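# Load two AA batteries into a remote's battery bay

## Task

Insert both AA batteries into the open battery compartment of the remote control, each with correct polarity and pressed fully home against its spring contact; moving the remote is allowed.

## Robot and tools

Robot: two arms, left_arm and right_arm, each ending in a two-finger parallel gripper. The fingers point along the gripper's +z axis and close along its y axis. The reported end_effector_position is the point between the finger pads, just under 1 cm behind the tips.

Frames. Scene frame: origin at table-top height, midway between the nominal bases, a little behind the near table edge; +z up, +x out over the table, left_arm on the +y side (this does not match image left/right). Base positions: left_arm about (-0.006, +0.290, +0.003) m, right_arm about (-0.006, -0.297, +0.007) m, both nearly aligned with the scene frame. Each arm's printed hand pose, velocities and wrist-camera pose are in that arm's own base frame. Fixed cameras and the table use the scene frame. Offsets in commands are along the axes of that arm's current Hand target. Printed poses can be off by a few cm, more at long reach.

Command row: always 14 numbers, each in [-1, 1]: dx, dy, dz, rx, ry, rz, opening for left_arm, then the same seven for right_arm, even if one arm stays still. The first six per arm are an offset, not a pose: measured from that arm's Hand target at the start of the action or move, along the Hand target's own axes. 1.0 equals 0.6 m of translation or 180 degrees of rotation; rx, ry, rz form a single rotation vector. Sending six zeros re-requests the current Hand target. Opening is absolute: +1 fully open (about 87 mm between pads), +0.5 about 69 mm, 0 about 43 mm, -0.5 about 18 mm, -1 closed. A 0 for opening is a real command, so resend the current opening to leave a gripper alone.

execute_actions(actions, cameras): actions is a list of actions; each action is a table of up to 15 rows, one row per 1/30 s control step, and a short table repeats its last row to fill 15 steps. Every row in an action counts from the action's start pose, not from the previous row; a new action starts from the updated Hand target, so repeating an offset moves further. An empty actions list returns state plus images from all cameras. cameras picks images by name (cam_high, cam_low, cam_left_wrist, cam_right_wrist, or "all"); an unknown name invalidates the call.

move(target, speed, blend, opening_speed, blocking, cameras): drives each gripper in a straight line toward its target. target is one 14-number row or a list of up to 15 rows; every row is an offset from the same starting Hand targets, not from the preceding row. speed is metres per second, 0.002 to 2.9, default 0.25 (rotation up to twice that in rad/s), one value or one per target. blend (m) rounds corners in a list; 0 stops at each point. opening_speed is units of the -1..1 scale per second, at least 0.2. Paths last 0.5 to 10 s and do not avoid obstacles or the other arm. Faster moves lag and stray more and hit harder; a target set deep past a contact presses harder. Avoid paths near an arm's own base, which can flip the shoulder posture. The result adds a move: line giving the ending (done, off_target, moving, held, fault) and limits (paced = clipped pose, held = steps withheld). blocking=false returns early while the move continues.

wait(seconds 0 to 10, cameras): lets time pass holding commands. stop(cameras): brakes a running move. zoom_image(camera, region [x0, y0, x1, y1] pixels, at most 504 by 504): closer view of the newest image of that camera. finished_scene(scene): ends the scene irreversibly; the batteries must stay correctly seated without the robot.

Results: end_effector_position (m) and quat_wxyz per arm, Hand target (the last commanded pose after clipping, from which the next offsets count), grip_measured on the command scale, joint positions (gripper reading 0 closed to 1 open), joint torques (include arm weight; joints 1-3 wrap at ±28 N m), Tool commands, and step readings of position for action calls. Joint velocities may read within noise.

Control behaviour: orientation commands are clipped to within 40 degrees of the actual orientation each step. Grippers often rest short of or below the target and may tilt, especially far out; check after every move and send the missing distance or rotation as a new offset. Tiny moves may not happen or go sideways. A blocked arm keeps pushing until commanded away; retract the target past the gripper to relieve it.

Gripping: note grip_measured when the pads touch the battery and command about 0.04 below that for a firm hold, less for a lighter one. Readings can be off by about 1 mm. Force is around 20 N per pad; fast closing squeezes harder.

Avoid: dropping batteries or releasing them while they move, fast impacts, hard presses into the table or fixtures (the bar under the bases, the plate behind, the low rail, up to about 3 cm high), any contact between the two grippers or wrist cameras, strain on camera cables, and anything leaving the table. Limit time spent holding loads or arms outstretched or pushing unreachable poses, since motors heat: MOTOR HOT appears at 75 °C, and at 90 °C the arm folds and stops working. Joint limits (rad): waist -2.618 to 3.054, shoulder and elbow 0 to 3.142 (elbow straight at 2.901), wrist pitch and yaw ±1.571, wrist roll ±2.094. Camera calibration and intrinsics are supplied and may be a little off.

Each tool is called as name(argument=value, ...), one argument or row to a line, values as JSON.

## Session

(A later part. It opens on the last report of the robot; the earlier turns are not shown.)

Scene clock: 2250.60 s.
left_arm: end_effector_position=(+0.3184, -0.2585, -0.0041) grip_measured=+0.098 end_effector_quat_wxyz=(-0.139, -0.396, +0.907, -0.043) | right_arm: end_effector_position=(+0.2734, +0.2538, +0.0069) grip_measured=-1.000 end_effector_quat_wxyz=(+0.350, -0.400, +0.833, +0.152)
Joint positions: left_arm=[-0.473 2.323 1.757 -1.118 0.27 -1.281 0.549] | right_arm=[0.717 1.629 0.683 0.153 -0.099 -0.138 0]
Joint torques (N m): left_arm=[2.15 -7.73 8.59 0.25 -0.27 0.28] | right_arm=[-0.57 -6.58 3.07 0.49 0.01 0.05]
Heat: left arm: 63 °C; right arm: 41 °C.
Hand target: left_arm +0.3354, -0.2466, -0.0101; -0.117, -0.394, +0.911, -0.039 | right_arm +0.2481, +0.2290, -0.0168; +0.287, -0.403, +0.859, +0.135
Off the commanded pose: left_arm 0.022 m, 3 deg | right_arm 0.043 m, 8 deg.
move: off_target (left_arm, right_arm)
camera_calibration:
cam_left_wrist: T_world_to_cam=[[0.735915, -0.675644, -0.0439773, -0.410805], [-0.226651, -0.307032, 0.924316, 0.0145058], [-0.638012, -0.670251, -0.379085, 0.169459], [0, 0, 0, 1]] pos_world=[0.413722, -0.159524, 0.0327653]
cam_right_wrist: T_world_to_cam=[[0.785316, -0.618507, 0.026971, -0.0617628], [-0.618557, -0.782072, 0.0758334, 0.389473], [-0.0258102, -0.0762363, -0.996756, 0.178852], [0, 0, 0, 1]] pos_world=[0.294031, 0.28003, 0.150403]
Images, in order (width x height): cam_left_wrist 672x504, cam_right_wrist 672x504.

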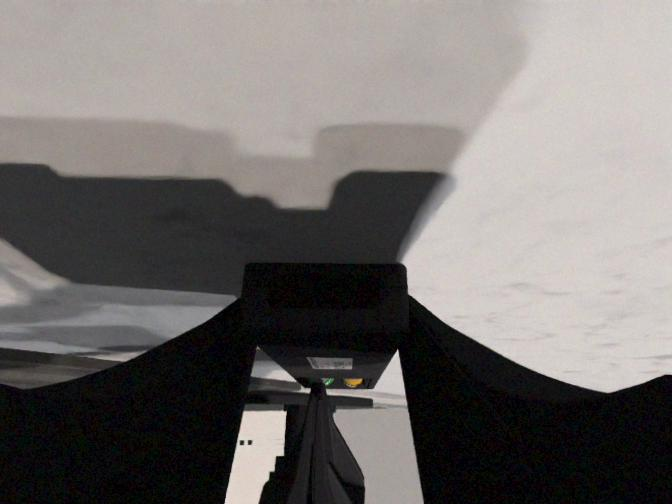

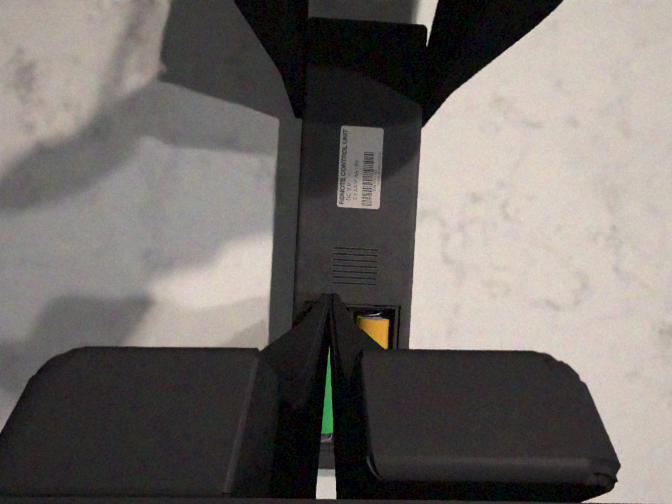

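move(
  target=[
    [0,0,0,0,0,0,0.03,0.022,0,0.015,0,0,0,-1],
    [0,0,0,0,0,0,0.03,0.022,0.03,0.015,0,0,0,-1],
    [0,0,0,0,0,0,0.03,0.022,-0.03,0.015,0,0,0,-1],
    [0,0,0,0,0,0,0.03,0.022,0.03,0.015,0,0,0,-1],
    [0,0,0,0,0,0,0.03,0.022,0,0.015,0,0,0,-1],
  ],
  speed=0.08,
  blend=[0.003,0.005,0.005,0.005,0],
  cameras=["cam_left_wrist","cam_right_wrist"],
)

zoom_image(
  camera="cam_right_wrist",
  region=[275, 280, 415, 450],
)

zoom_image(
  camera="cam_left_wrist",
  region=[290, 365, 390, 415],
)

Scene clock: 2285.90 s.
left_arm: end_effector_position=(+0.3166, -0.2536, -0.0042) grip_measured=+0.095 end_effector_quat_wxyz=(-0.142, -0.387, +0.910, -0.039) | right_arm: end_effector_position=(+0.2744, +0.2501, +0.0009) grip_measured=-1.000 end_effector_quat_wxyz=(+0.367, -0.395, +0.829, +0.149)
Joint positions: left_arm=[-0.466 2.324 1.758 -1.133 0.267 -1.252 0.548] | right_arm=[0.714 1.634 0.63 0.243 -0.085 -0.139 0]
Joint torques (N m): left_arm=[1.65 -7.83 8.57 0.34 -0.24 -0.03] | right_arm=[-0.92 -4.55 3.23 0.45 -0.09 0.02]
Heat: left arm: 63 °C; right arm: 39 °C.
Hand target: left_arm +0.3353, -0.2464, -0.0102; -0.118, -0.394, +0.911, -0.039 | right_arm +0.2448, +0.2250, -0.0320; +0.286, -0.402, +0.859, +0.135
Off the commanded pose: left_arm 0.021 m, 3 deg | right_arm 0.051 m, 10 deg.
move: off_target (left_arm, right_arm)
camera_calibration:
cam_left_wrist: T_world_to_cam=[[0.720848, -0.691246, -0.0505694, -0.405456], [-0.227073, -0.304472, 0.925059, 0.0163606], [-0.654841, -0.655344, -0.376441, 0.180673], [0, 0, 0, 1]] pos_world=[0.414299, -0.156886, 0.0323745]
cam_right_wrist: T_world_to_cam=[[0.77659, -0.628516, 0.0432952, -0.0598417], [-0.629984, -0.7753, 0.04506, 0.389146], [0.00524583, -0.0622684, -0.998046, 0.16069], [0, 0, 0, 1]] pos_world=[0.290785, 0.274099, 0.145432]
Images, in order (width x height): cam_left_wrist 672x504, cam_right_wrist 672x504.

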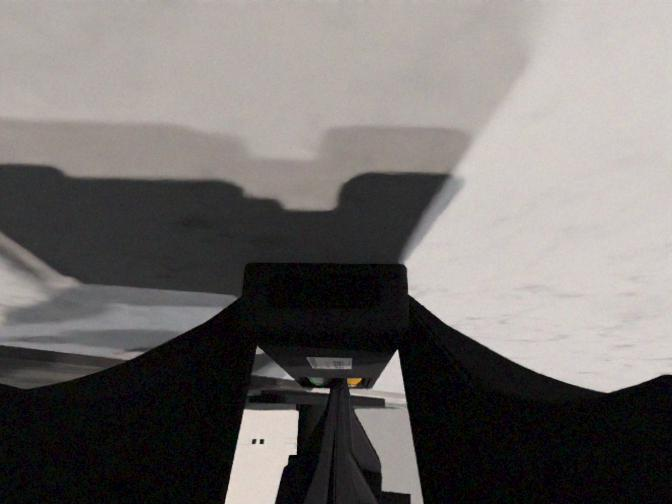

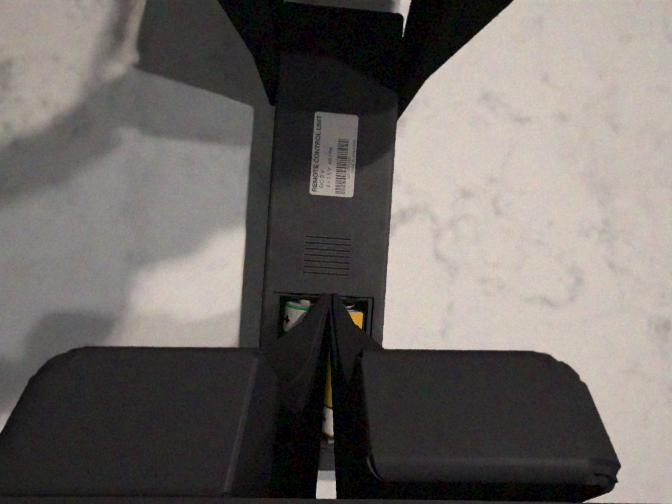

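Scaled by 2.965 from the camera's 672x504 image, which has a finer 960x720 frame.

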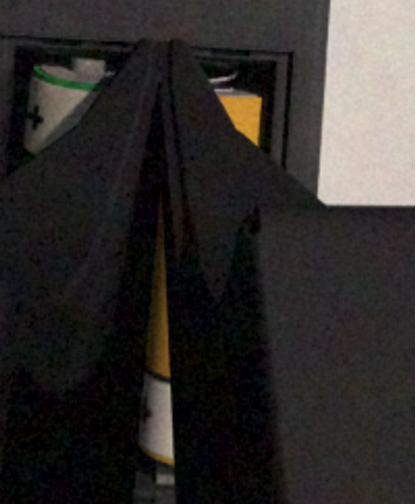

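Scaled by 5.040 from the camera's 672x504 image, which has a finer 960x720 frame.

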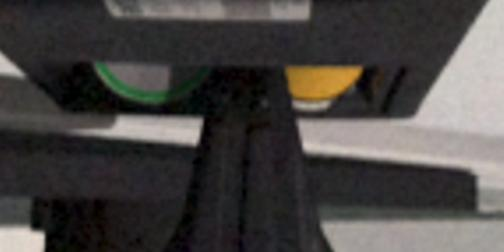

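move(
  target=[0.0293,0.0143,0.0073,0,0,0,0.03,-0.1141,-0.011,-0.0456,0,0,0,-1],
  speed=0.08,
  cameras=["cam_left_wrist","cam_right_wrist"],
)

zoom_image(
  camera="cam_right_wrist",
  region=[265, 240, 405, 410],
)

zoom_image(
  camera="cam_left_wrist",
  region=[290, 365, 390, 415],
)

Scene clock: 2315.13 s.
left_arm: end_effector_position=(+0.3139, -0.2547, -0.0049) grip_measured=+0.095 end_effector_quat_wxyz=(-0.140, -0.395, +0.907, -0.041) | right_arm: end_effector_position=(+0.2655, +0.2437, +0.0206) grip_measured=-1.000 end_effector_quat_wxyz=(+0.271, -0.407, +0.863, +0.126)
Joint positions: left_arm=[-0.47 2.306 1.724 -1.107 0.269 -1.275 0.548] | right_arm=[0.714 1.63 0.86 -0.199 -0.091 -0.139 0]
Joint torques (N m): left_arm=[-0.66 -10.24 3.62 0.54 -0.22 -0.15] | right_arm=[-0.91 -6.89 7.69 1.38 -0.12 0.01]
Heat: left arm: 64 °C; right arm: 38 °C.
Hand target: left_arm +0.3166, -0.2538, -0.0099; -0.118, -0.394, +0.911, -0.039 | right_arm +0.2744, +0.2502, +0.0310; +0.286, -0.402, +0.859, +0.135
Off the commanded pose: left_arm 0.006 m, 3 deg | right_arm 0.015 m, 2 deg.
move: off_target (left_arm, right_arm)
camera_calibration:
cam_left_wrist: T_world_to_cam=[[0.733635, -0.677939, -0.0466598, -0.404936], [-0.225139, -0.307272, 0.924606, 0.0148066], [-0.641164, -0.667819, -0.378057, 0.170486], [0, 0, 0, 1]] pos_world=[0.409719, -0.156119, 0.0318689]
cam_right_wrist: T_world_to_cam=[[0.782501, -0.622648, 0.00126235, -0.0599519], [-0.603479, -0.757909, 0.247762, 0.362215], [-0.153311, -0.194635, -0.96882, 0.253738], [0, 0, 0, 1]] pos_world=[0.304403, 0.286584, 0.156159]
Images, in order (width x height): cam_left_wrist 672x504, cam_right_wrist 672x504.

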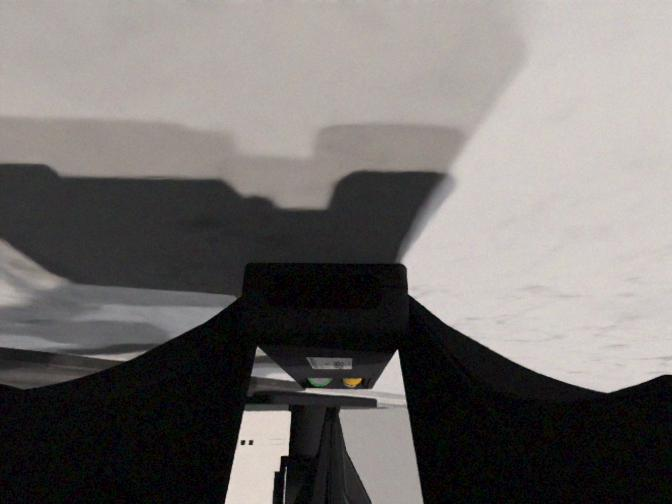

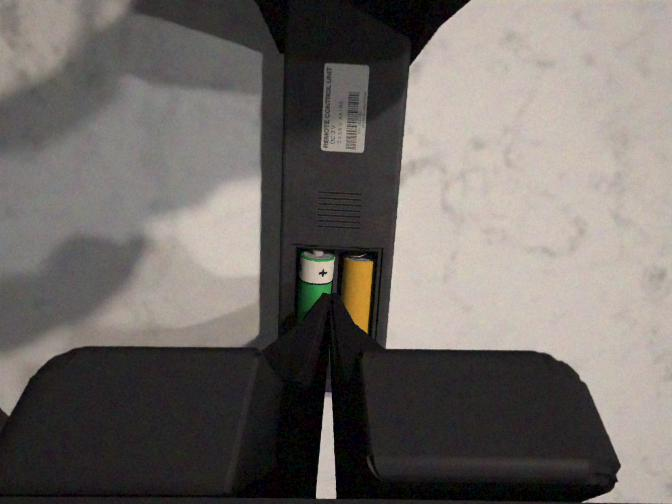

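Scaled by 2.965 from the camera's 672x504 image, which has a finer 960x720 frame.

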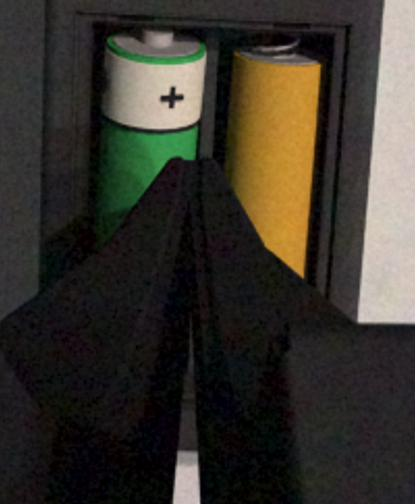

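Scaled by 5.040 from the camera's 672x504 image, which has a finer 960x720 frame.

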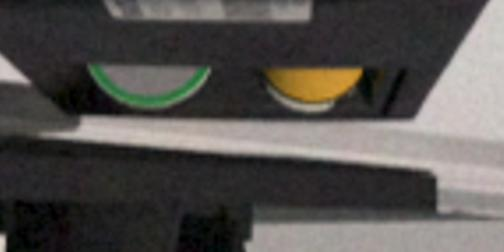

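move(
  target=[
    [0,0,0,0,0,0,0.03,-0.0266,0.0083,0.0201,0,0,0,-1],
    [0,0,0,0,0,0,0.03,-0.0080,0.0083,0.0447,0,0,0,-1],
  ],
  speed=0.06,
  blend=[0.003,0],
  cameras=["cam_left_wrist","cam_right_wrist"],
)

zoom_image(
  camera="cam_right_wrist",
  region=[265, 240, 405, 410],
)

zoom_image(
  camera="cam_left_wrist",
  region=[290, 365, 390, 415],
)

Scene clock: 2327.80 s.
left_arm: end_effector_position=(+0.3139, -0.2547, -0.0049) grip_measured=+0.095 end_effector_quat_wxyz=(-0.140, -0.395, +0.907, -0.041) | right_arm: end_effector_position=(+0.2813, +0.2629, +0.0114) grip_measured=-1.000 end_effector_quat_wxyz=(+0.278, -0.408, +0.860, +0.130)
Joint positions: left_arm=[-0.47 2.306 1.724 -1.107 0.269 -1.275 0.548] | right_arm=[0.725 1.729 0.92 -0.144 -0.091 -0.133 0]
Joint torques (N m): left_arm=[-0.7 -10.28 3.66 0.53 -0.21 -0.15] | right_arm=[0.12 -6.83 5.56 1.67 0.09 0.19]
Heat: left arm: 66 °C; right arm: 39 °C.
Hand target: left_arm +0.3166, -0.2538, -0.0099; -0.118, -0.394, +0.911, -0.039 | right_arm +0.2833, +0.2686, +0.0124; +0.286, -0.402, +0.859, +0.135
Off the commanded pose: left_arm 0.006 m, 3 deg | right_arm 0.006 m, 1 deg.
move: off_target (left_arm)
camera_calibration:
cam_left_wrist: T_world_to_cam=[[0.733635, -0.677939, -0.0466598, -0.404936], [-0.225139, -0.307272, 0.924606, 0.0148066], [-0.641164, -0.667819, -0.378057, 0.170486], [0, 0, 0, 1]] pos_world=[0.409719, -0.156119, 0.0318689]
cam_right_wrist: T_world_to_cam=[[0.785807, -0.618472, 0.000774661, -0.0622799], [-0.601787, -0.764317, 0.231672, 0.390026], [-0.14269, -0.182515, -0.972794, 0.244843], [0, 0, 0, 1]] pos_world=[0.318589, 0.304273, 0.147872]
Images, in order (width x height): cam_left_wrist 672x504, cam_right_wrist 672x504.

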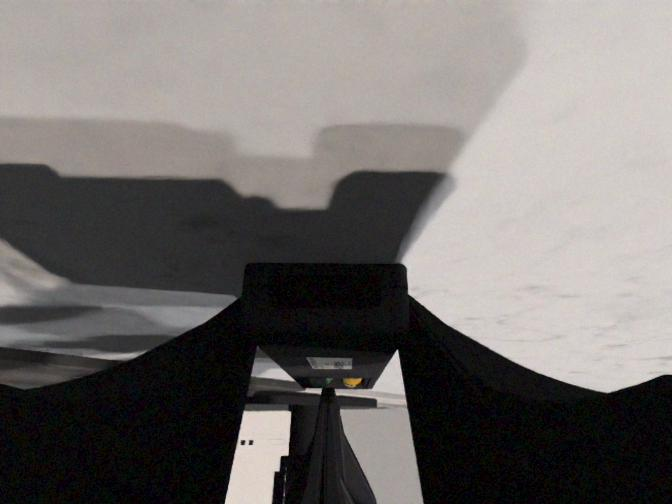

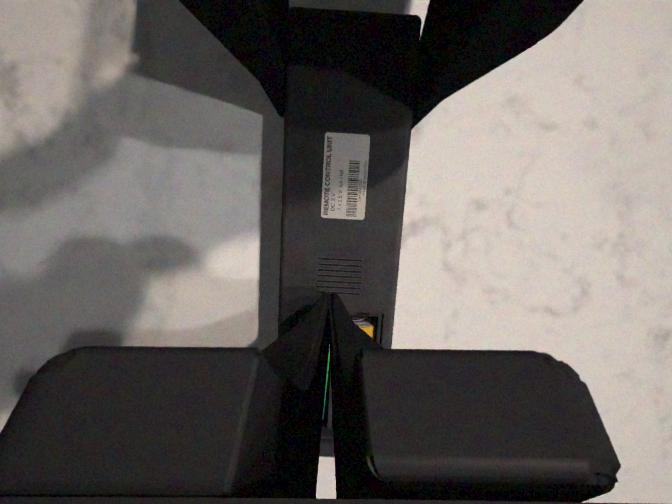

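Scaled by 2.965 from the camera's 672x504 image, which has a finer 960x720 frame.

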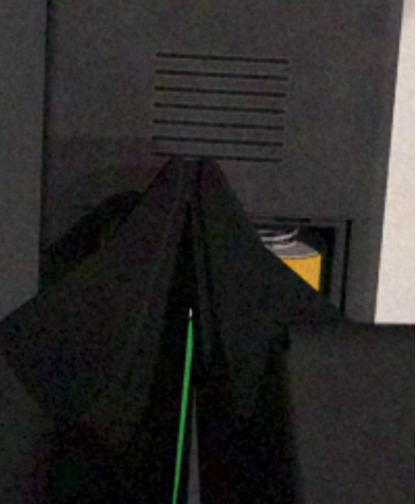

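Scaled by 5.040 from the camera's 672x504 image, which has a finer 960x720 frame.

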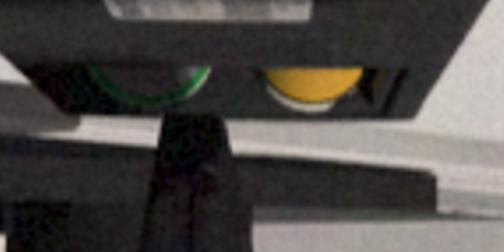

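move(
  target=[
    [0,0,0,0,0,0,0.03,-0.012,0.0095,-0.016,0,0,0,-1],
    [0,0,0,0,0,0,0.03,0.003,0.0095,0.004,0,0,0,-1],
  ],
  speed=0.06,
  cameras=["cam_left_wrist"],
)

zoom_image(
  camera="cam_left_wrist",
  region=[290, 365, 390, 415],
)

Scene clock: 2334.73 s.
left_arm: end_effector_position=(+0.3139, -0.2547, -0.0049) grip_measured=+0.095 end_effector_quat_wxyz=(-0.140, -0.395, +0.907, -0.041) | right_arm: end_effector_position=(+0.2760, +0.2682, +0.0091) grip_measured=-1.000 end_effector_quat_wxyz=(+0.277, -0.410, +0.859, +0.135)
Joint positions: left_arm=[-0.47 2.306 1.724 -1.107 0.269 -1.275 0.548] | right_arm=[0.743 1.732 0.912 -0.13 -0.09 -0.118 0]
Joint torques (N m): left_arm=[-0.69 -10.25 3.63 0.54 -0.23 -0.15] | right_arm=[0.09 -6.98 5.6 1.61 0.15 0.24]
Heat: left arm: 66 °C; right arm: 39 °C.
Hand target: left_arm +0.3166, -0.2538, -0.0099; -0.118, -0.394, +0.911, -0.039 | right_arm +0.2790, +0.2724, +0.0097; +0.287, -0.402, +0.859, +0.136
Off the commanded pose: left_arm 0.006 m, 3 deg | right_arm 0.005 m, 1 deg.
move: off_target (left_arm)
camera_calibration:
cam_left_wrist: T_world_to_cam=[[0.733635, -0.677939, -0.0466598, -0.404936], [-0.225139, -0.307272, 0.924606, 0.0148066], [-0.641164, -0.667819, -0.378057, 0.170486], [0, 0, 0, 1]] pos_world=[0.409719, -0.156119, 0.0318689]
Images, in order (width x height): cam_left_wrist 672x504.

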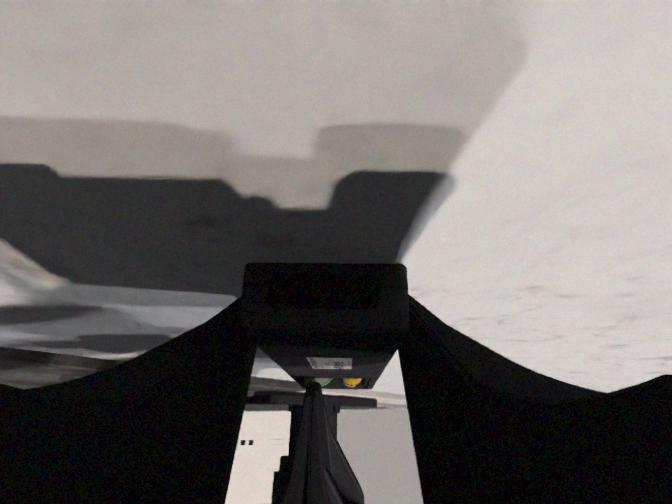

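Scaled by 5.040 from the camera's 672x504 image, which has a finer 960x720 frame.

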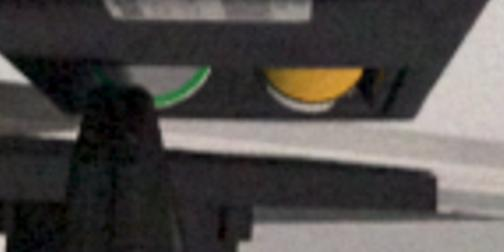

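move(
  target=[
    [0,0,0,0,0,0,0.03,-0.012,-0.005,-0.016,0,0,0,-1],
    [0,0,0,0,0,0,0.03,0,-0.005,0,0,0,0,-1],
    [-0.0194,0,-0.0048,0,0,0,0.03,0.0346,-0.003,-0.0261,0,0,0,-1],
  ],
  speed=[0.06,0.06,0.04],
  cameras=["cam_left_wrist","cam_right_wrist"],
)

zoom_image(
  camera="cam_left_wrist",
  region=[290, 365, 390, 415],
)

zoom_image(
  camera="cam_right_wrist",
  region=[265, 260, 405, 430],
)

Scene clock: 2342.10 s.
left_arm: end_effector_position=(+0.3153, -0.2529, -0.0048) grip_measured=+0.094 end_effector_quat_wxyz=(-0.140, -0.397, +0.906, -0.042) | right_arm: end_effector_position=(+0.2651, +0.2583, +0.0094) grip_measured=-1.000 end_effector_quat_wxyz=(+0.292, -0.408, +0.854, +0.139)
Joint positions: left_arm=[-0.464 2.306 1.724 -1.107 0.27 -1.274 0.547] | right_arm=[0.743 1.663 0.815 -0.07 -0.09 -0.118 0]
Joint torques (N m): left_arm=[0.9 -9.17 5.82 0.39 -0.25 0.12] | right_arm=[-1.25 -8.24 4.66 1.28 0.07 0.08]
Heat: left arm: 67 °C; right arm: 39 °C.
Hand target: left_arm +0.3249, -0.2451, -0.0099; -0.118, -0.394, +0.911, -0.039 | right_arm +0.2636, +0.2512, +0.0095; +0.286, -0.403, +0.859, +0.135
Off the commanded pose: left_arm 0.013 m, 3 deg | right_arm 0.007 m, 1 deg.
move: off_target (left_arm)
camera_calibration:
cam_left_wrist: T_world_to_cam=[[0.737014, -0.674286, -0.0463522, -0.404883], [-0.223528, -0.307896, 0.924789, 0.0149506], [-0.637844, -0.671222, -0.377645, 0.170697], [0, 0, 0, 1]] pos_world=[0.410624, -0.153828, 0.0318697]
cam_right_wrist: T_world_to_cam=[[0.78981, -0.613351, -0.00093333, -0.0548632], [-0.601081, -0.77431, 0.197851, 0.379931], [-0.122075, -0.155703, -0.980232, 0.227414], [0, 0, 0, 1]] pos_world=[0.299462, 0.295943, 0.147698]
Images, in order (width x height): cam_left_wrist 672x504, cam_right_wrist 672x504.

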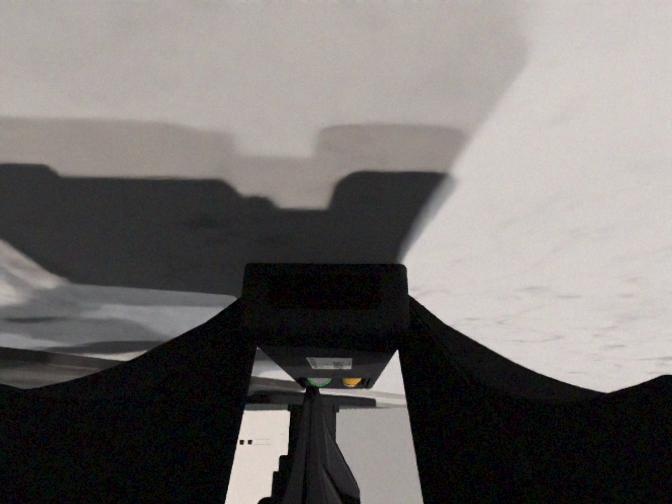

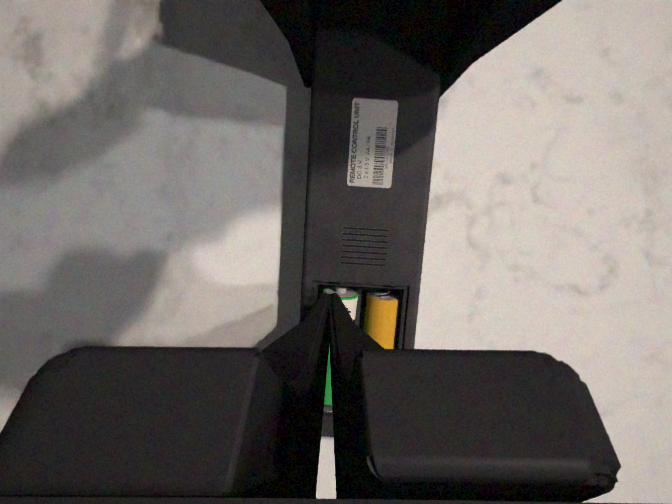

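Scaled by 5.040 from the camera's 672x504 image, which has a finer 960x720 frame.

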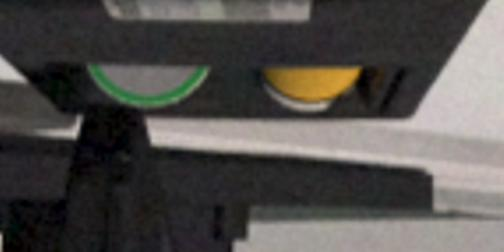

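Scaled by 2.965 from the camera's 672x504 image, which has a finer 960x720 frame.

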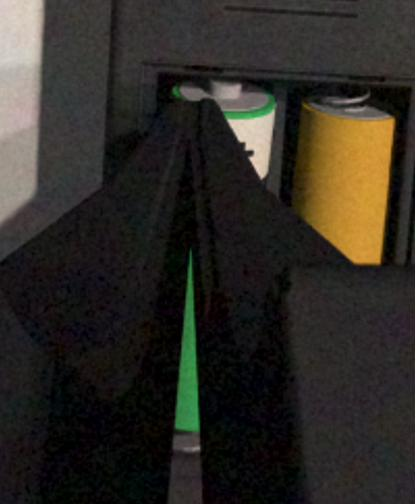

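move(
  target=[
    [0,0,0,0,0,0,0.03,-0.012,-0.0065,-0.016,0,0,0,-1],
    [-0.008,0,-0.002,0,0,0,0.03,0.0452,-0.0065,0.0599,0,0,0,-1],
    [-0.0162,0,-0.004,0,0,0,0.03,0.0852,-0.004,0.0298,0,0,0,-1],
    [-0.0162,0,-0.004,0,0,0,0.03,0.0852,0.02,0.0298,0,0,0,-1],
    [-0.0162,0,-0.004,0,0,0,0.03,0.0852,-0.028,0.0298,0,0,0,-1],
    [-0.0162,0,-0.004,0,0,0,0.03,0.0852,-0.004,0.0298,0,0,0,-1],
  ],
  speed=[0.06,0.05,0.05,0.06,0.06,0.06],
  blend=[0,0.003,0.003,0.003,0.003,0],
  cameras=["cam_left_wrist","cam_right_wrist"],
)

zoom_image(
  camera="cam_left_wrist",
  region=[290, 365, 390, 415],
)

zoom_image(
  camera="cam_right_wrist",
  region=[265, 260, 405, 430],
)

Scene clock: 2355.47 s.
left_arm: end_effector_position=(+0.3192, -0.2431, -0.0043) grip_measured=+0.094 end_effector_quat_wxyz=(-0.142, -0.397, +0.906, -0.042) | right_arm: end_effector_position=(+0.2755, +0.2561, -0.0016) grip_measured=-1.000 end_effector_quat_wxyz=(+0.364, -0.395, +0.826, +0.170)
Joint positions: left_arm=[-0.438 2.306 1.724 -1.116 0.269 -1.247 0.547] | right_arm=[0.701 1.66 0.638 0.27 -0.134 -0.134 0]
Joint torques (N m): left_arm=[0.69 -8.18 7.65 0.33 -0.26 0.06] | right_arm=[0.17 -5.41 2.69 0.33 0.3 -0.09]
Heat: left arm: 67 °C; right arm: 39 °C.
Hand target: left_arm +0.3318, -0.2378, -0.0100; -0.117, -0.394, +0.911, -0.039 | right_arm +0.2463, +0.2267, -0.0354; +0.287, -0.402, +0.859, +0.135
Off the commanded pose: left_arm 0.015 m, 3 deg | right_arm 0.054 m, 10 deg.
move: off_target (left_arm, right_arm)
camera_calibration:
cam_left_wrist: T_world_to_cam=[[0.736398, -0.674939, -0.0466386, -0.401046], [-0.221881, -0.306058, 0.925795, 0.0183143], [-0.63913, -0.671406, -0.375137, 0.180294], [0, 0, 0, 1]] pos_world=[0.414624, -0.144026, 0.0319753]
cam_right_wrist: T_world_to_cam=[[0.788918, -0.614448, 0.00787755, -0.0638539], [-0.614359, -0.788401, 0.0314147, 0.393589], [-0.0130921, -0.0296233, -0.999475, 0.155257], [0, 0, 0, 1]] pos_world=[0.294213, 0.27567, 0.143314]
Images, in order (width x height): cam_left_wrist 672x504, cam_right_wrist 672x504.

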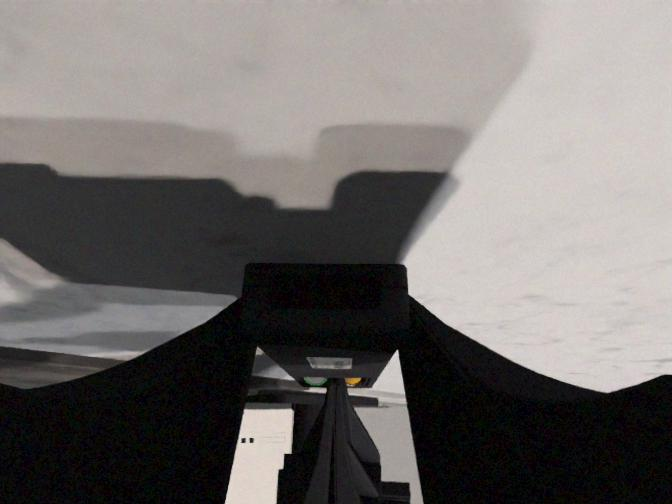

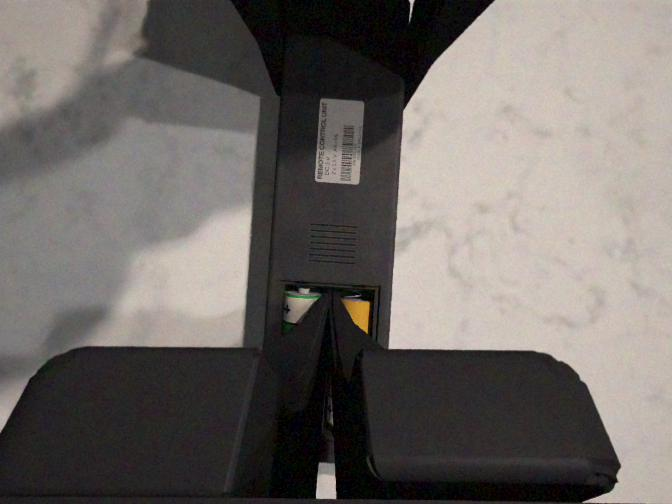

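Scaled by 5.040 from the camera's 672x504 image, which has a finer 960x720 frame.

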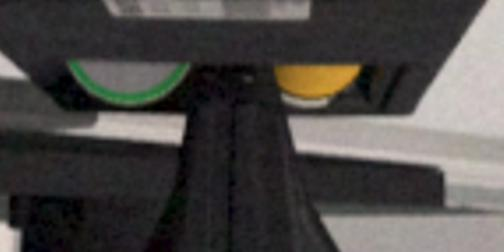

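Scaled by 2.965 from the camera's 672x504 image, which has a finer 960x720 frame.

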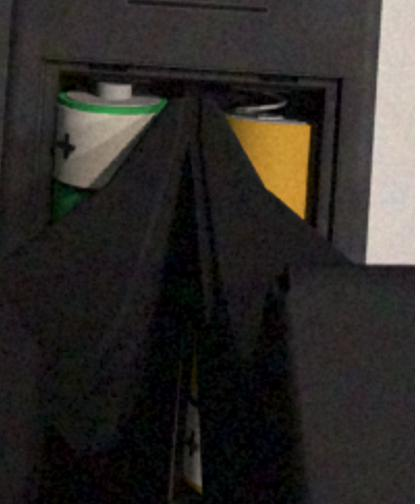

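move(
  target=[0.0162,0.0092,0.004,0,0,0,0.03,-0.1453,-0.006,-0.0784,0,0.05,0,-1],
  speed=0.1,
  cameras=["cam_right_wrist"],
)

zoom_image(
  camera="cam_right_wrist",
  region=[270, 200, 410, 370],
)

Scene clock: 2371.93 s.
left_arm: end_effector_position=(+0.3181, -0.2440, -0.0049) grip_measured=+0.094 end_effector_quat_wxyz=(-0.140, -0.395, +0.907, -0.043) | right_arm: end_effector_position=(+0.2686, +0.2490, +0.0476) grip_measured=-1.000 end_effector_quat_wxyz=(+0.204, -0.413, +0.881, +0.104)
Joint positions: left_arm=[-0.441 2.302 1.715 -1.107 0.269 -1.247 0.547] | right_arm=[0.723 1.708 1.123 -0.53 -0.082 -0.134 0]
Joint torques (N m): left_arm=[-0.49 -10.26 3.64 0.51 -0.25 -0.11] | right_arm=[0.28 -7.01 8.01 1.22 0.12 0.11]
Heat: left arm: 66 °C; right arm: 39 °C.
Hand target: left_arm +0.3209, -0.2413, -0.0097; -0.117, -0.394, +0.911, -0.039 | right_arm +0.2755, +0.2560, +0.0545; +0.218, -0.412, +0.879, +0.103
Off the commanded pose: left_arm 0.006 m, 3 deg | right_arm 0.012 m, 2 deg.
move: off_target (left_arm, right_arm)
camera_calibration:
cam_right_wrist: T_world_to_cam=[[0.781823, -0.623186, -0.0197736, -0.0577218], [-0.569336, -0.726476, 0.384824, 0.337828], [-0.254182, -0.289607, -0.922778, 0.329934], [0, 0, 0, 1]] pos_world=[0.321329, 0.305003, 0.17331]
Images, in order (width x height): cam_right_wrist 672x504.

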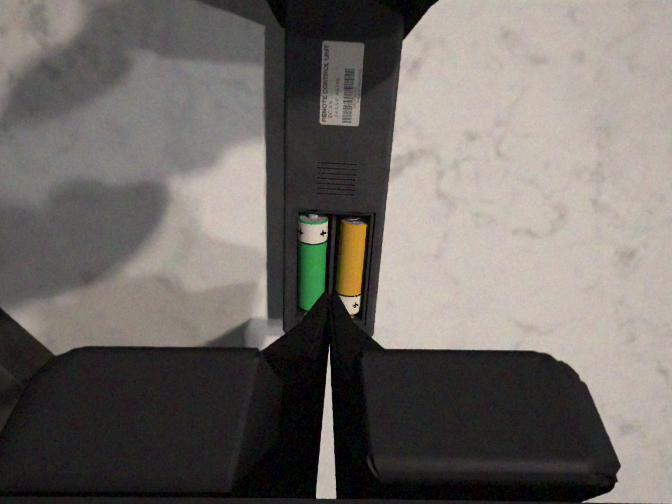

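Scaled by 2.965 from the camera's 672x504 image, which has a finer 960x720 frame.

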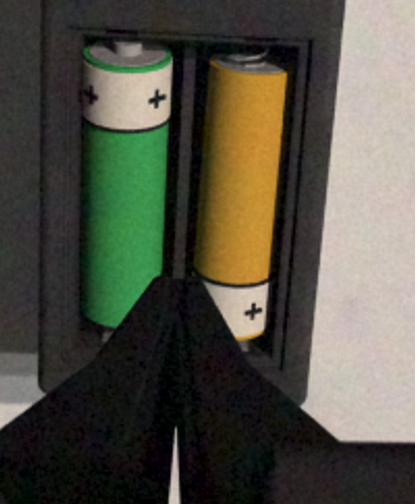

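move(
  target=[
    [0,0,0,0,0,0,0.03,0.0012,0.0125,0.022,0,0,0,-0.42],
    [0,0,0,0,0,0,0.03,0.026,0.0125,0.0692,0,0,0,-0.42],
  ],
  speed=[0.1,0.06],
  cameras=["cam_right_wrist","cam_left_wrist"],
)

zoom_image(
  camera="cam_right_wrist",
  region=[265, 240, 405, 410],
)

zoom_image(
  camera="cam_left_wrist",
  region=[290, 365, 390, 415],
)

Scene clock: 2383.03 s.
left_arm: end_effector_position=(+0.3181, -0.2440, -0.0049) grip_measured=+0.094 end_effector_quat_wxyz=(-0.140, -0.395, +0.907, -0.043) | right_arm: end_effector_position=(+0.2695, +0.2607, +0.0099) grip_measured=-0.420 end_effector_quat_wxyz=(+0.207, -0.419, +0.878, +0.103)
Joint positions: left_arm=[-0.441 2.302 1.715 -1.107 0.269 -1.247 0.547] | right_arm=[0.749 1.794 1.061 -0.375 -0.071 -0.124 0.29]
Joint torques (N m): left_arm=[-0.5 -10.24 3.67 0.5 -0.24 -0.12] | right_arm=[0.17 -7.41 5.39 1.4 0.17 0.16]
Heat: left arm: 68 °C; right arm: 39 °C.
Hand target: left_arm +0.3209, -0.2413, -0.0097; -0.117, -0.394, +0.911, -0.039 | right_arm +0.2733, +0.2652, +0.0105; +0.218, -0.412, +0.879, +0.103
Off the commanded pose: left_arm 0.006 m, 3 deg | right_arm 0.006 m, 1 deg.
move: off_target (left_arm)
camera_calibration:
cam_left_wrist: T_world_to_cam=[[0.734506, -0.677237, -0.0430141, -0.400803], [-0.225992, -0.303886, 0.925517, 0.0201779], [-0.639866, -0.670077, -0.376256, 0.179362], [0, 0, 0, 1]] pos_world=[0.41372, -0.14512, 0.031571]
cam_right_wrist: T_world_to_cam=[[0.789548, -0.613555, -0.0127891, -0.0565691], [-0.563675, -0.733285, 0.380216, 0.361708], [-0.242661, -0.29299, -0.924809, 0.29657], [0, 0, 0, 1]] pos_world=[0.320516, 0.317418, 0.13602]
Images, in order (width x height): cam_left_wrist 672x504, cam_right_wrist 672x504.

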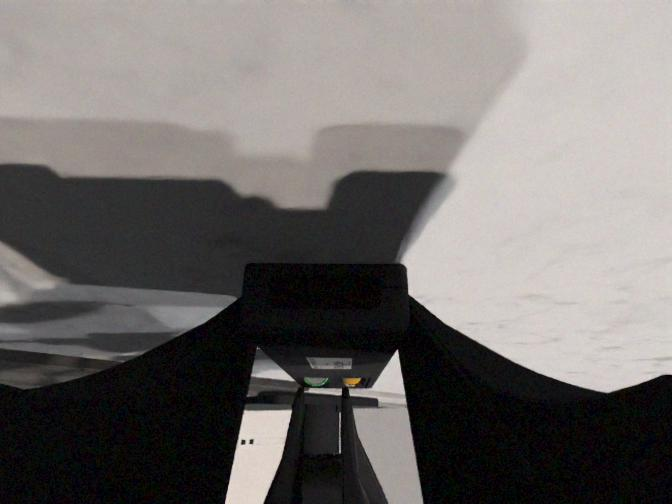

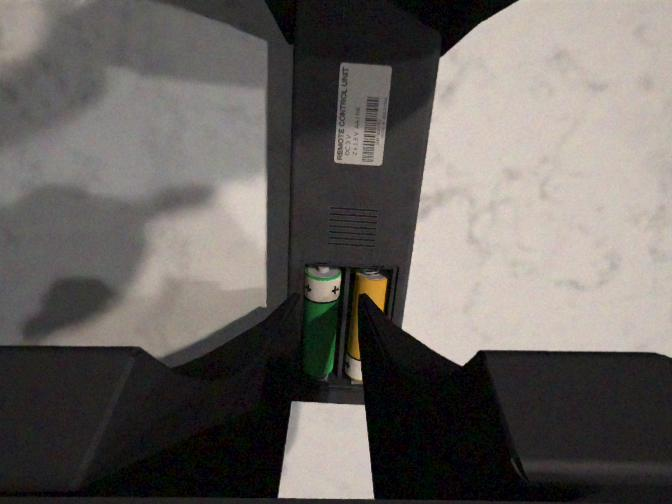

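Scaled by 2.965 from the camera's 672x504 image, which has a finer 960x720 frame.

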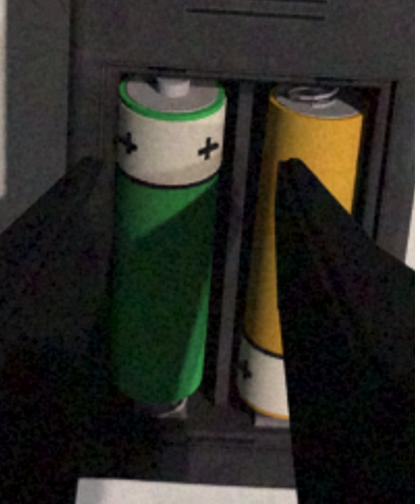

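Scaled by 5.040 from the camera's 672x504 image, which has a finer 960x720 frame.

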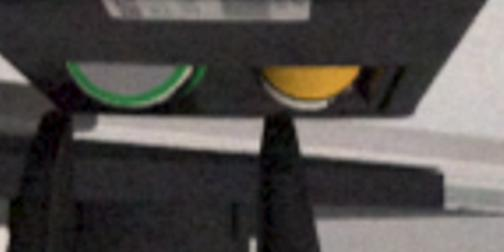

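move(
  target=[
    [0,0,0,0,0,0,0.03,-0.0121,0.006,-0.0087,0,0,0,-0.42],
    [0,0,0,0,0,0,0.03,-0.0012,0.006,0.0120,0,0,0,-0.42],
    [0,0,0,0,0,0,0.03,-0.0012,0.006,0.0120,0,0,0,-0.8],
  ],
  speed=[0.06,0.04,0.04],
  cameras=["cam_right_wrist","cam_left_wrist"],
)

zoom_image(
  camera="cam_right_wrist",
  region=[265, 240, 405, 410],
)

zoom_image(
  camera="cam_left_wrist",
  region=[290, 365, 390, 415],
)

Scene clock: 2393.27 s.
left_arm: end_effector_position=(+0.3181, -0.2440, -0.0051) grip_measured=+0.093 end_effector_quat_wxyz=(-0.141, -0.396, +0.906, -0.043) | right_arm: end_effector_position=(+0.2712, +0.2675, +0.0072) grip_measured=-0.799 end_effector_quat_wxyz=(+0.213, -0.417, +0.877, +0.105)
Joint positions: left_arm=[-0.441 2.302 1.715 -1.107 0.269 -1.249 0.547] | right_arm=[0.76 1.811 1.065 -0.35 -0.066 -0.112 0.101]
Joint torques (N m): left_arm=[-0.5 -10.25 3.74 0.5 -0.25 -0.09] | right_arm=[0.17 -6.97 5.57 1.37 0.15 0.2]
Heat: left arm: 70 °C; right arm: 39 °C.
Hand target: left_arm +0.3209, -0.2413, -0.0098; -0.117, -0.394, +0.911, -0.039 | right_arm +0.2732, +0.2706, +0.0045; +0.218, -0.412, +0.879, +0.104
Off the commanded pose: left_arm 0.006 m, 3 deg | right_arm 0.004 m, 1 deg.
move: off_target (left_arm)
camera_calibration:
cam_left_wrist: T_world_to_cam=[[0.736183, -0.675343, -0.0441148, -0.400845], [-0.224484, -0.305161, 0.925464, 0.0195482], [-0.638467, -0.671408, -0.376258, 0.178457], [0, 0, 0, 1]] pos_world=[0.413423, -0.144925, 0.0313716]
cam_right_wrist: T_world_to_cam=[[0.788187, -0.615315, -0.0121877, -0.0529257], [-0.568485, -0.7355, 0.368599, 0.370676], [-0.235769, -0.283596, -0.929509, 0.2921], [0, 0, 0, 1]] pos_world=[0.321307, 0.322905, 0.134233]
Images, in order (width x height): cam_left_wrist 672x504, cam_right_wrist 672x504.

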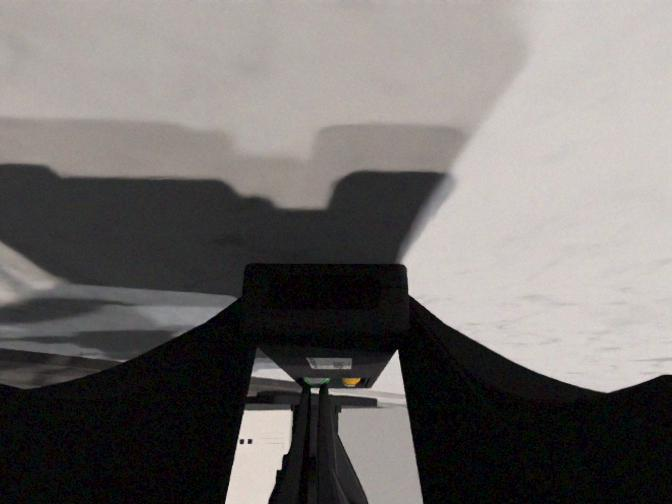

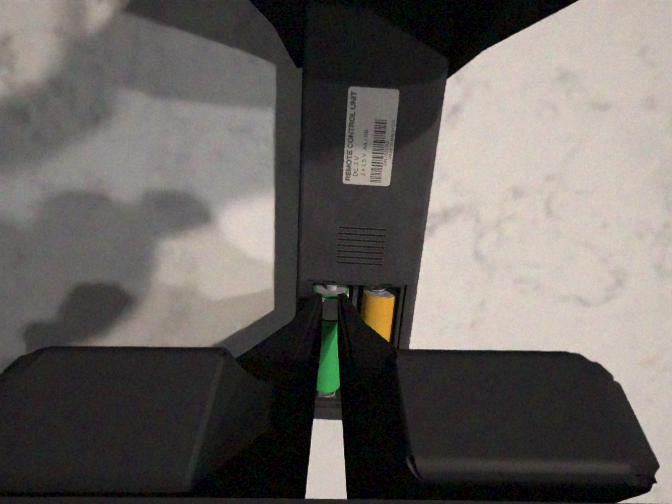

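Scaled by 2.965 from the camera's 672x504 image, which has a finer 960x720 frame.

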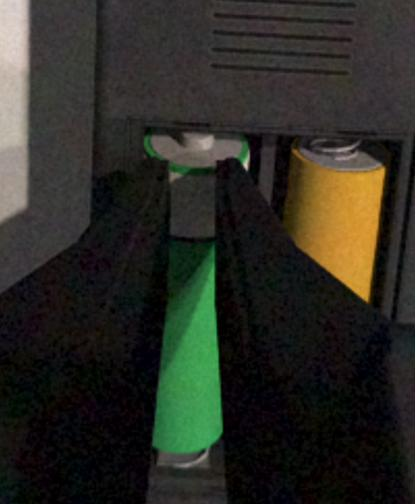

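Scaled by 5.040 from the camera's 672x504 image, which has a finer 960x720 frame.

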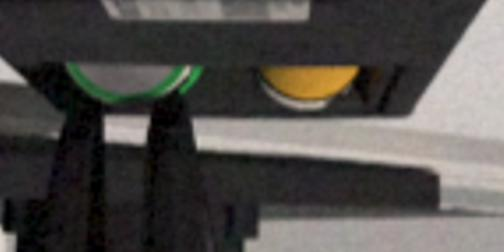

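move(
  target=[
    [-0.01,0,-0.0025,0,0,0,0.03,0.0388,0,0.0737,0,0,0,-0.8],
    [-0.0275,0,-0.0069,0,0,0,0.03,0.0904,0.0037,0.0465,0,0,0,-0.8],
    [-0.0275,0,-0.0069,0,0,0,0.03,0.0904,0.03,0.0465,0,0,0,-0.8],
    [-0.0275,0,-0.0069,0,0,0,0.03,0.0904,-0.025,0.0465,0,0,0,-0.8],
    [-0.0275,0,-0.0069,0,0,0,0.03,0.0904,0.0037,0.0465,0,0,0,-0.8],
  ],
  speed=[0.06,0.05,0.06,0.06,0.06],
  blend=[0.003,0.003,0.003,0.003,0],
  cameras=["cam_right_wrist","cam_left_wrist"],
)

zoom_image(
  camera="cam_right_wrist",
  region=[265, 240, 405, 410],
)

zoom_image(
  camera="cam_left_wrist",
  region=[290, 365, 390, 415],
)

Scene clock: 2401.67 s.
left_arm: end_effector_position=(+0.3237, -0.2366, -0.0050) grip_measured=+0.092 end_effector_quat_wxyz=(-0.138, -0.402, +0.904, -0.045) | right_arm: end_effector_position=(+0.2809, +0.2771, +0.0025) grip_measured=-0.800 end_effector_quat_wxyz=(+0.307, -0.405, +0.850, +0.142)
Joint positions: left_arm=[-0.42 2.302 1.716 -1.106 0.266 -1.241 0.546] | right_arm=[0.755 1.75 0.865 -0.001 -0.079 -0.107 0.1]
Joint torques (N m): left_arm=[0.75 -8.58 6.9 0.28 -0.26 0.22] | right_arm=[0.42 -2.06 2.37 0.53 0.28 0.06]
Heat: left arm: 70 °C; right arm: 39 °C.
Hand target: left_arm +0.3327, -0.2288, -0.0098; -0.117, -0.394, +0.911, -0.039 | right_arm +0.2491, +0.2454, -0.0455; +0.218, -0.412, +0.879, +0.103
Off the commanded pose: left_arm 0.013 m, 3 deg | right_arm 0.066 m, 12 deg.
move: off_target (left_arm, right_arm)
camera_calibration:
cam_left_wrist: T_world_to_cam=[[0.745338, -0.665439, -0.0407573, -0.400573], [-0.224402, -0.307973, 0.924552, 0.0222752], [-0.627785, -0.679958, -0.37887, 0.181553], [0, 0, 0, 1]] pos_world=[0.417537, -0.136249, 0.0318641]
cam_right_wrist: T_world_to_cam=[[0.787303, -0.61654, 0.00565161, -0.0542227], [-0.608583, -0.775607, 0.167511, 0.4079], [-0.0988941, -0.135322, -0.985854, 0.213366], [0, 0, 0, 1]] pos_world=[0.312031, 0.311812, 0.142326]
Images, in order (width x height): cam_left_wrist 672x504, cam_right_wrist 672x504.

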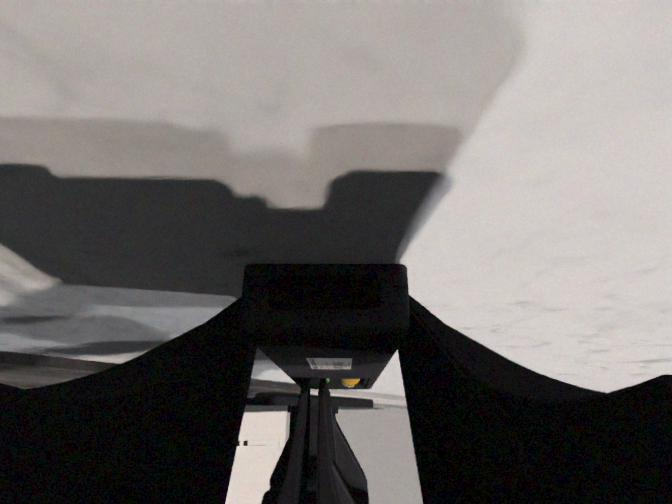

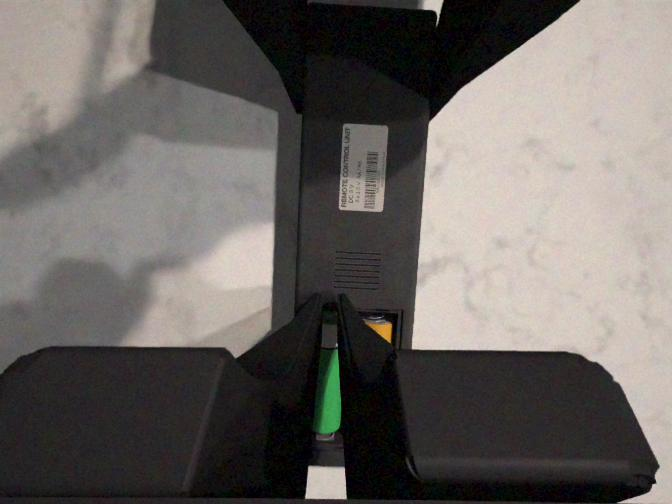

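Scaled by 2.965 from the camera's 672x504 image, which has a finer 960x720 frame.

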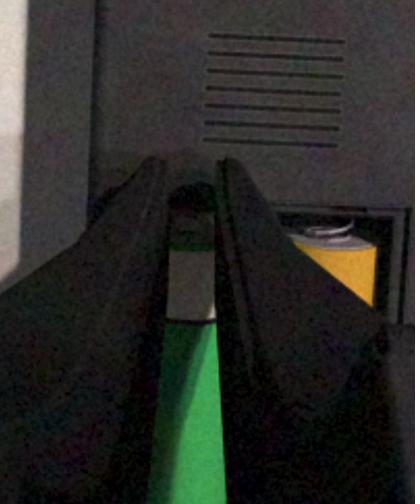

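Scaled by 5.040 from the camera's 672x504 image, which has a finer 960x720 frame.

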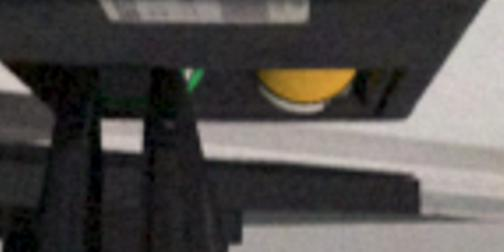

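zoom_image(
  camera="cam_left_wrist",
  region=[300, 370, 350, 400],
)

zoom_image(
  camera="cam_right_wrist",
  region=[300, 290, 370, 370],
)

Scaled by 10.080 from the camera's 672x504 image, which has a finer 960x720 frame.

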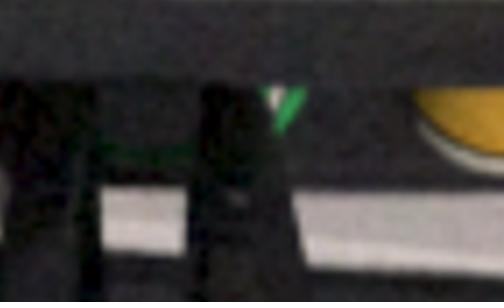

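Scaled by 6.300 from the camera's 672x504 image, which has a finer 960x720 frame.

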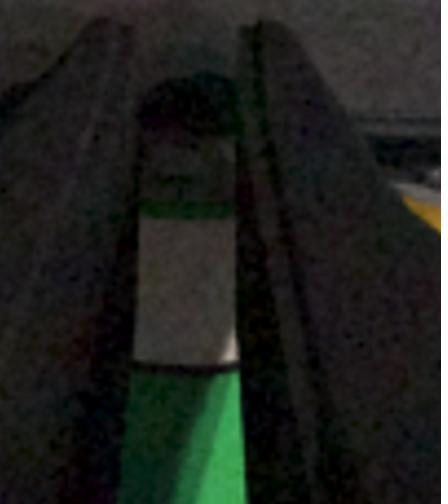

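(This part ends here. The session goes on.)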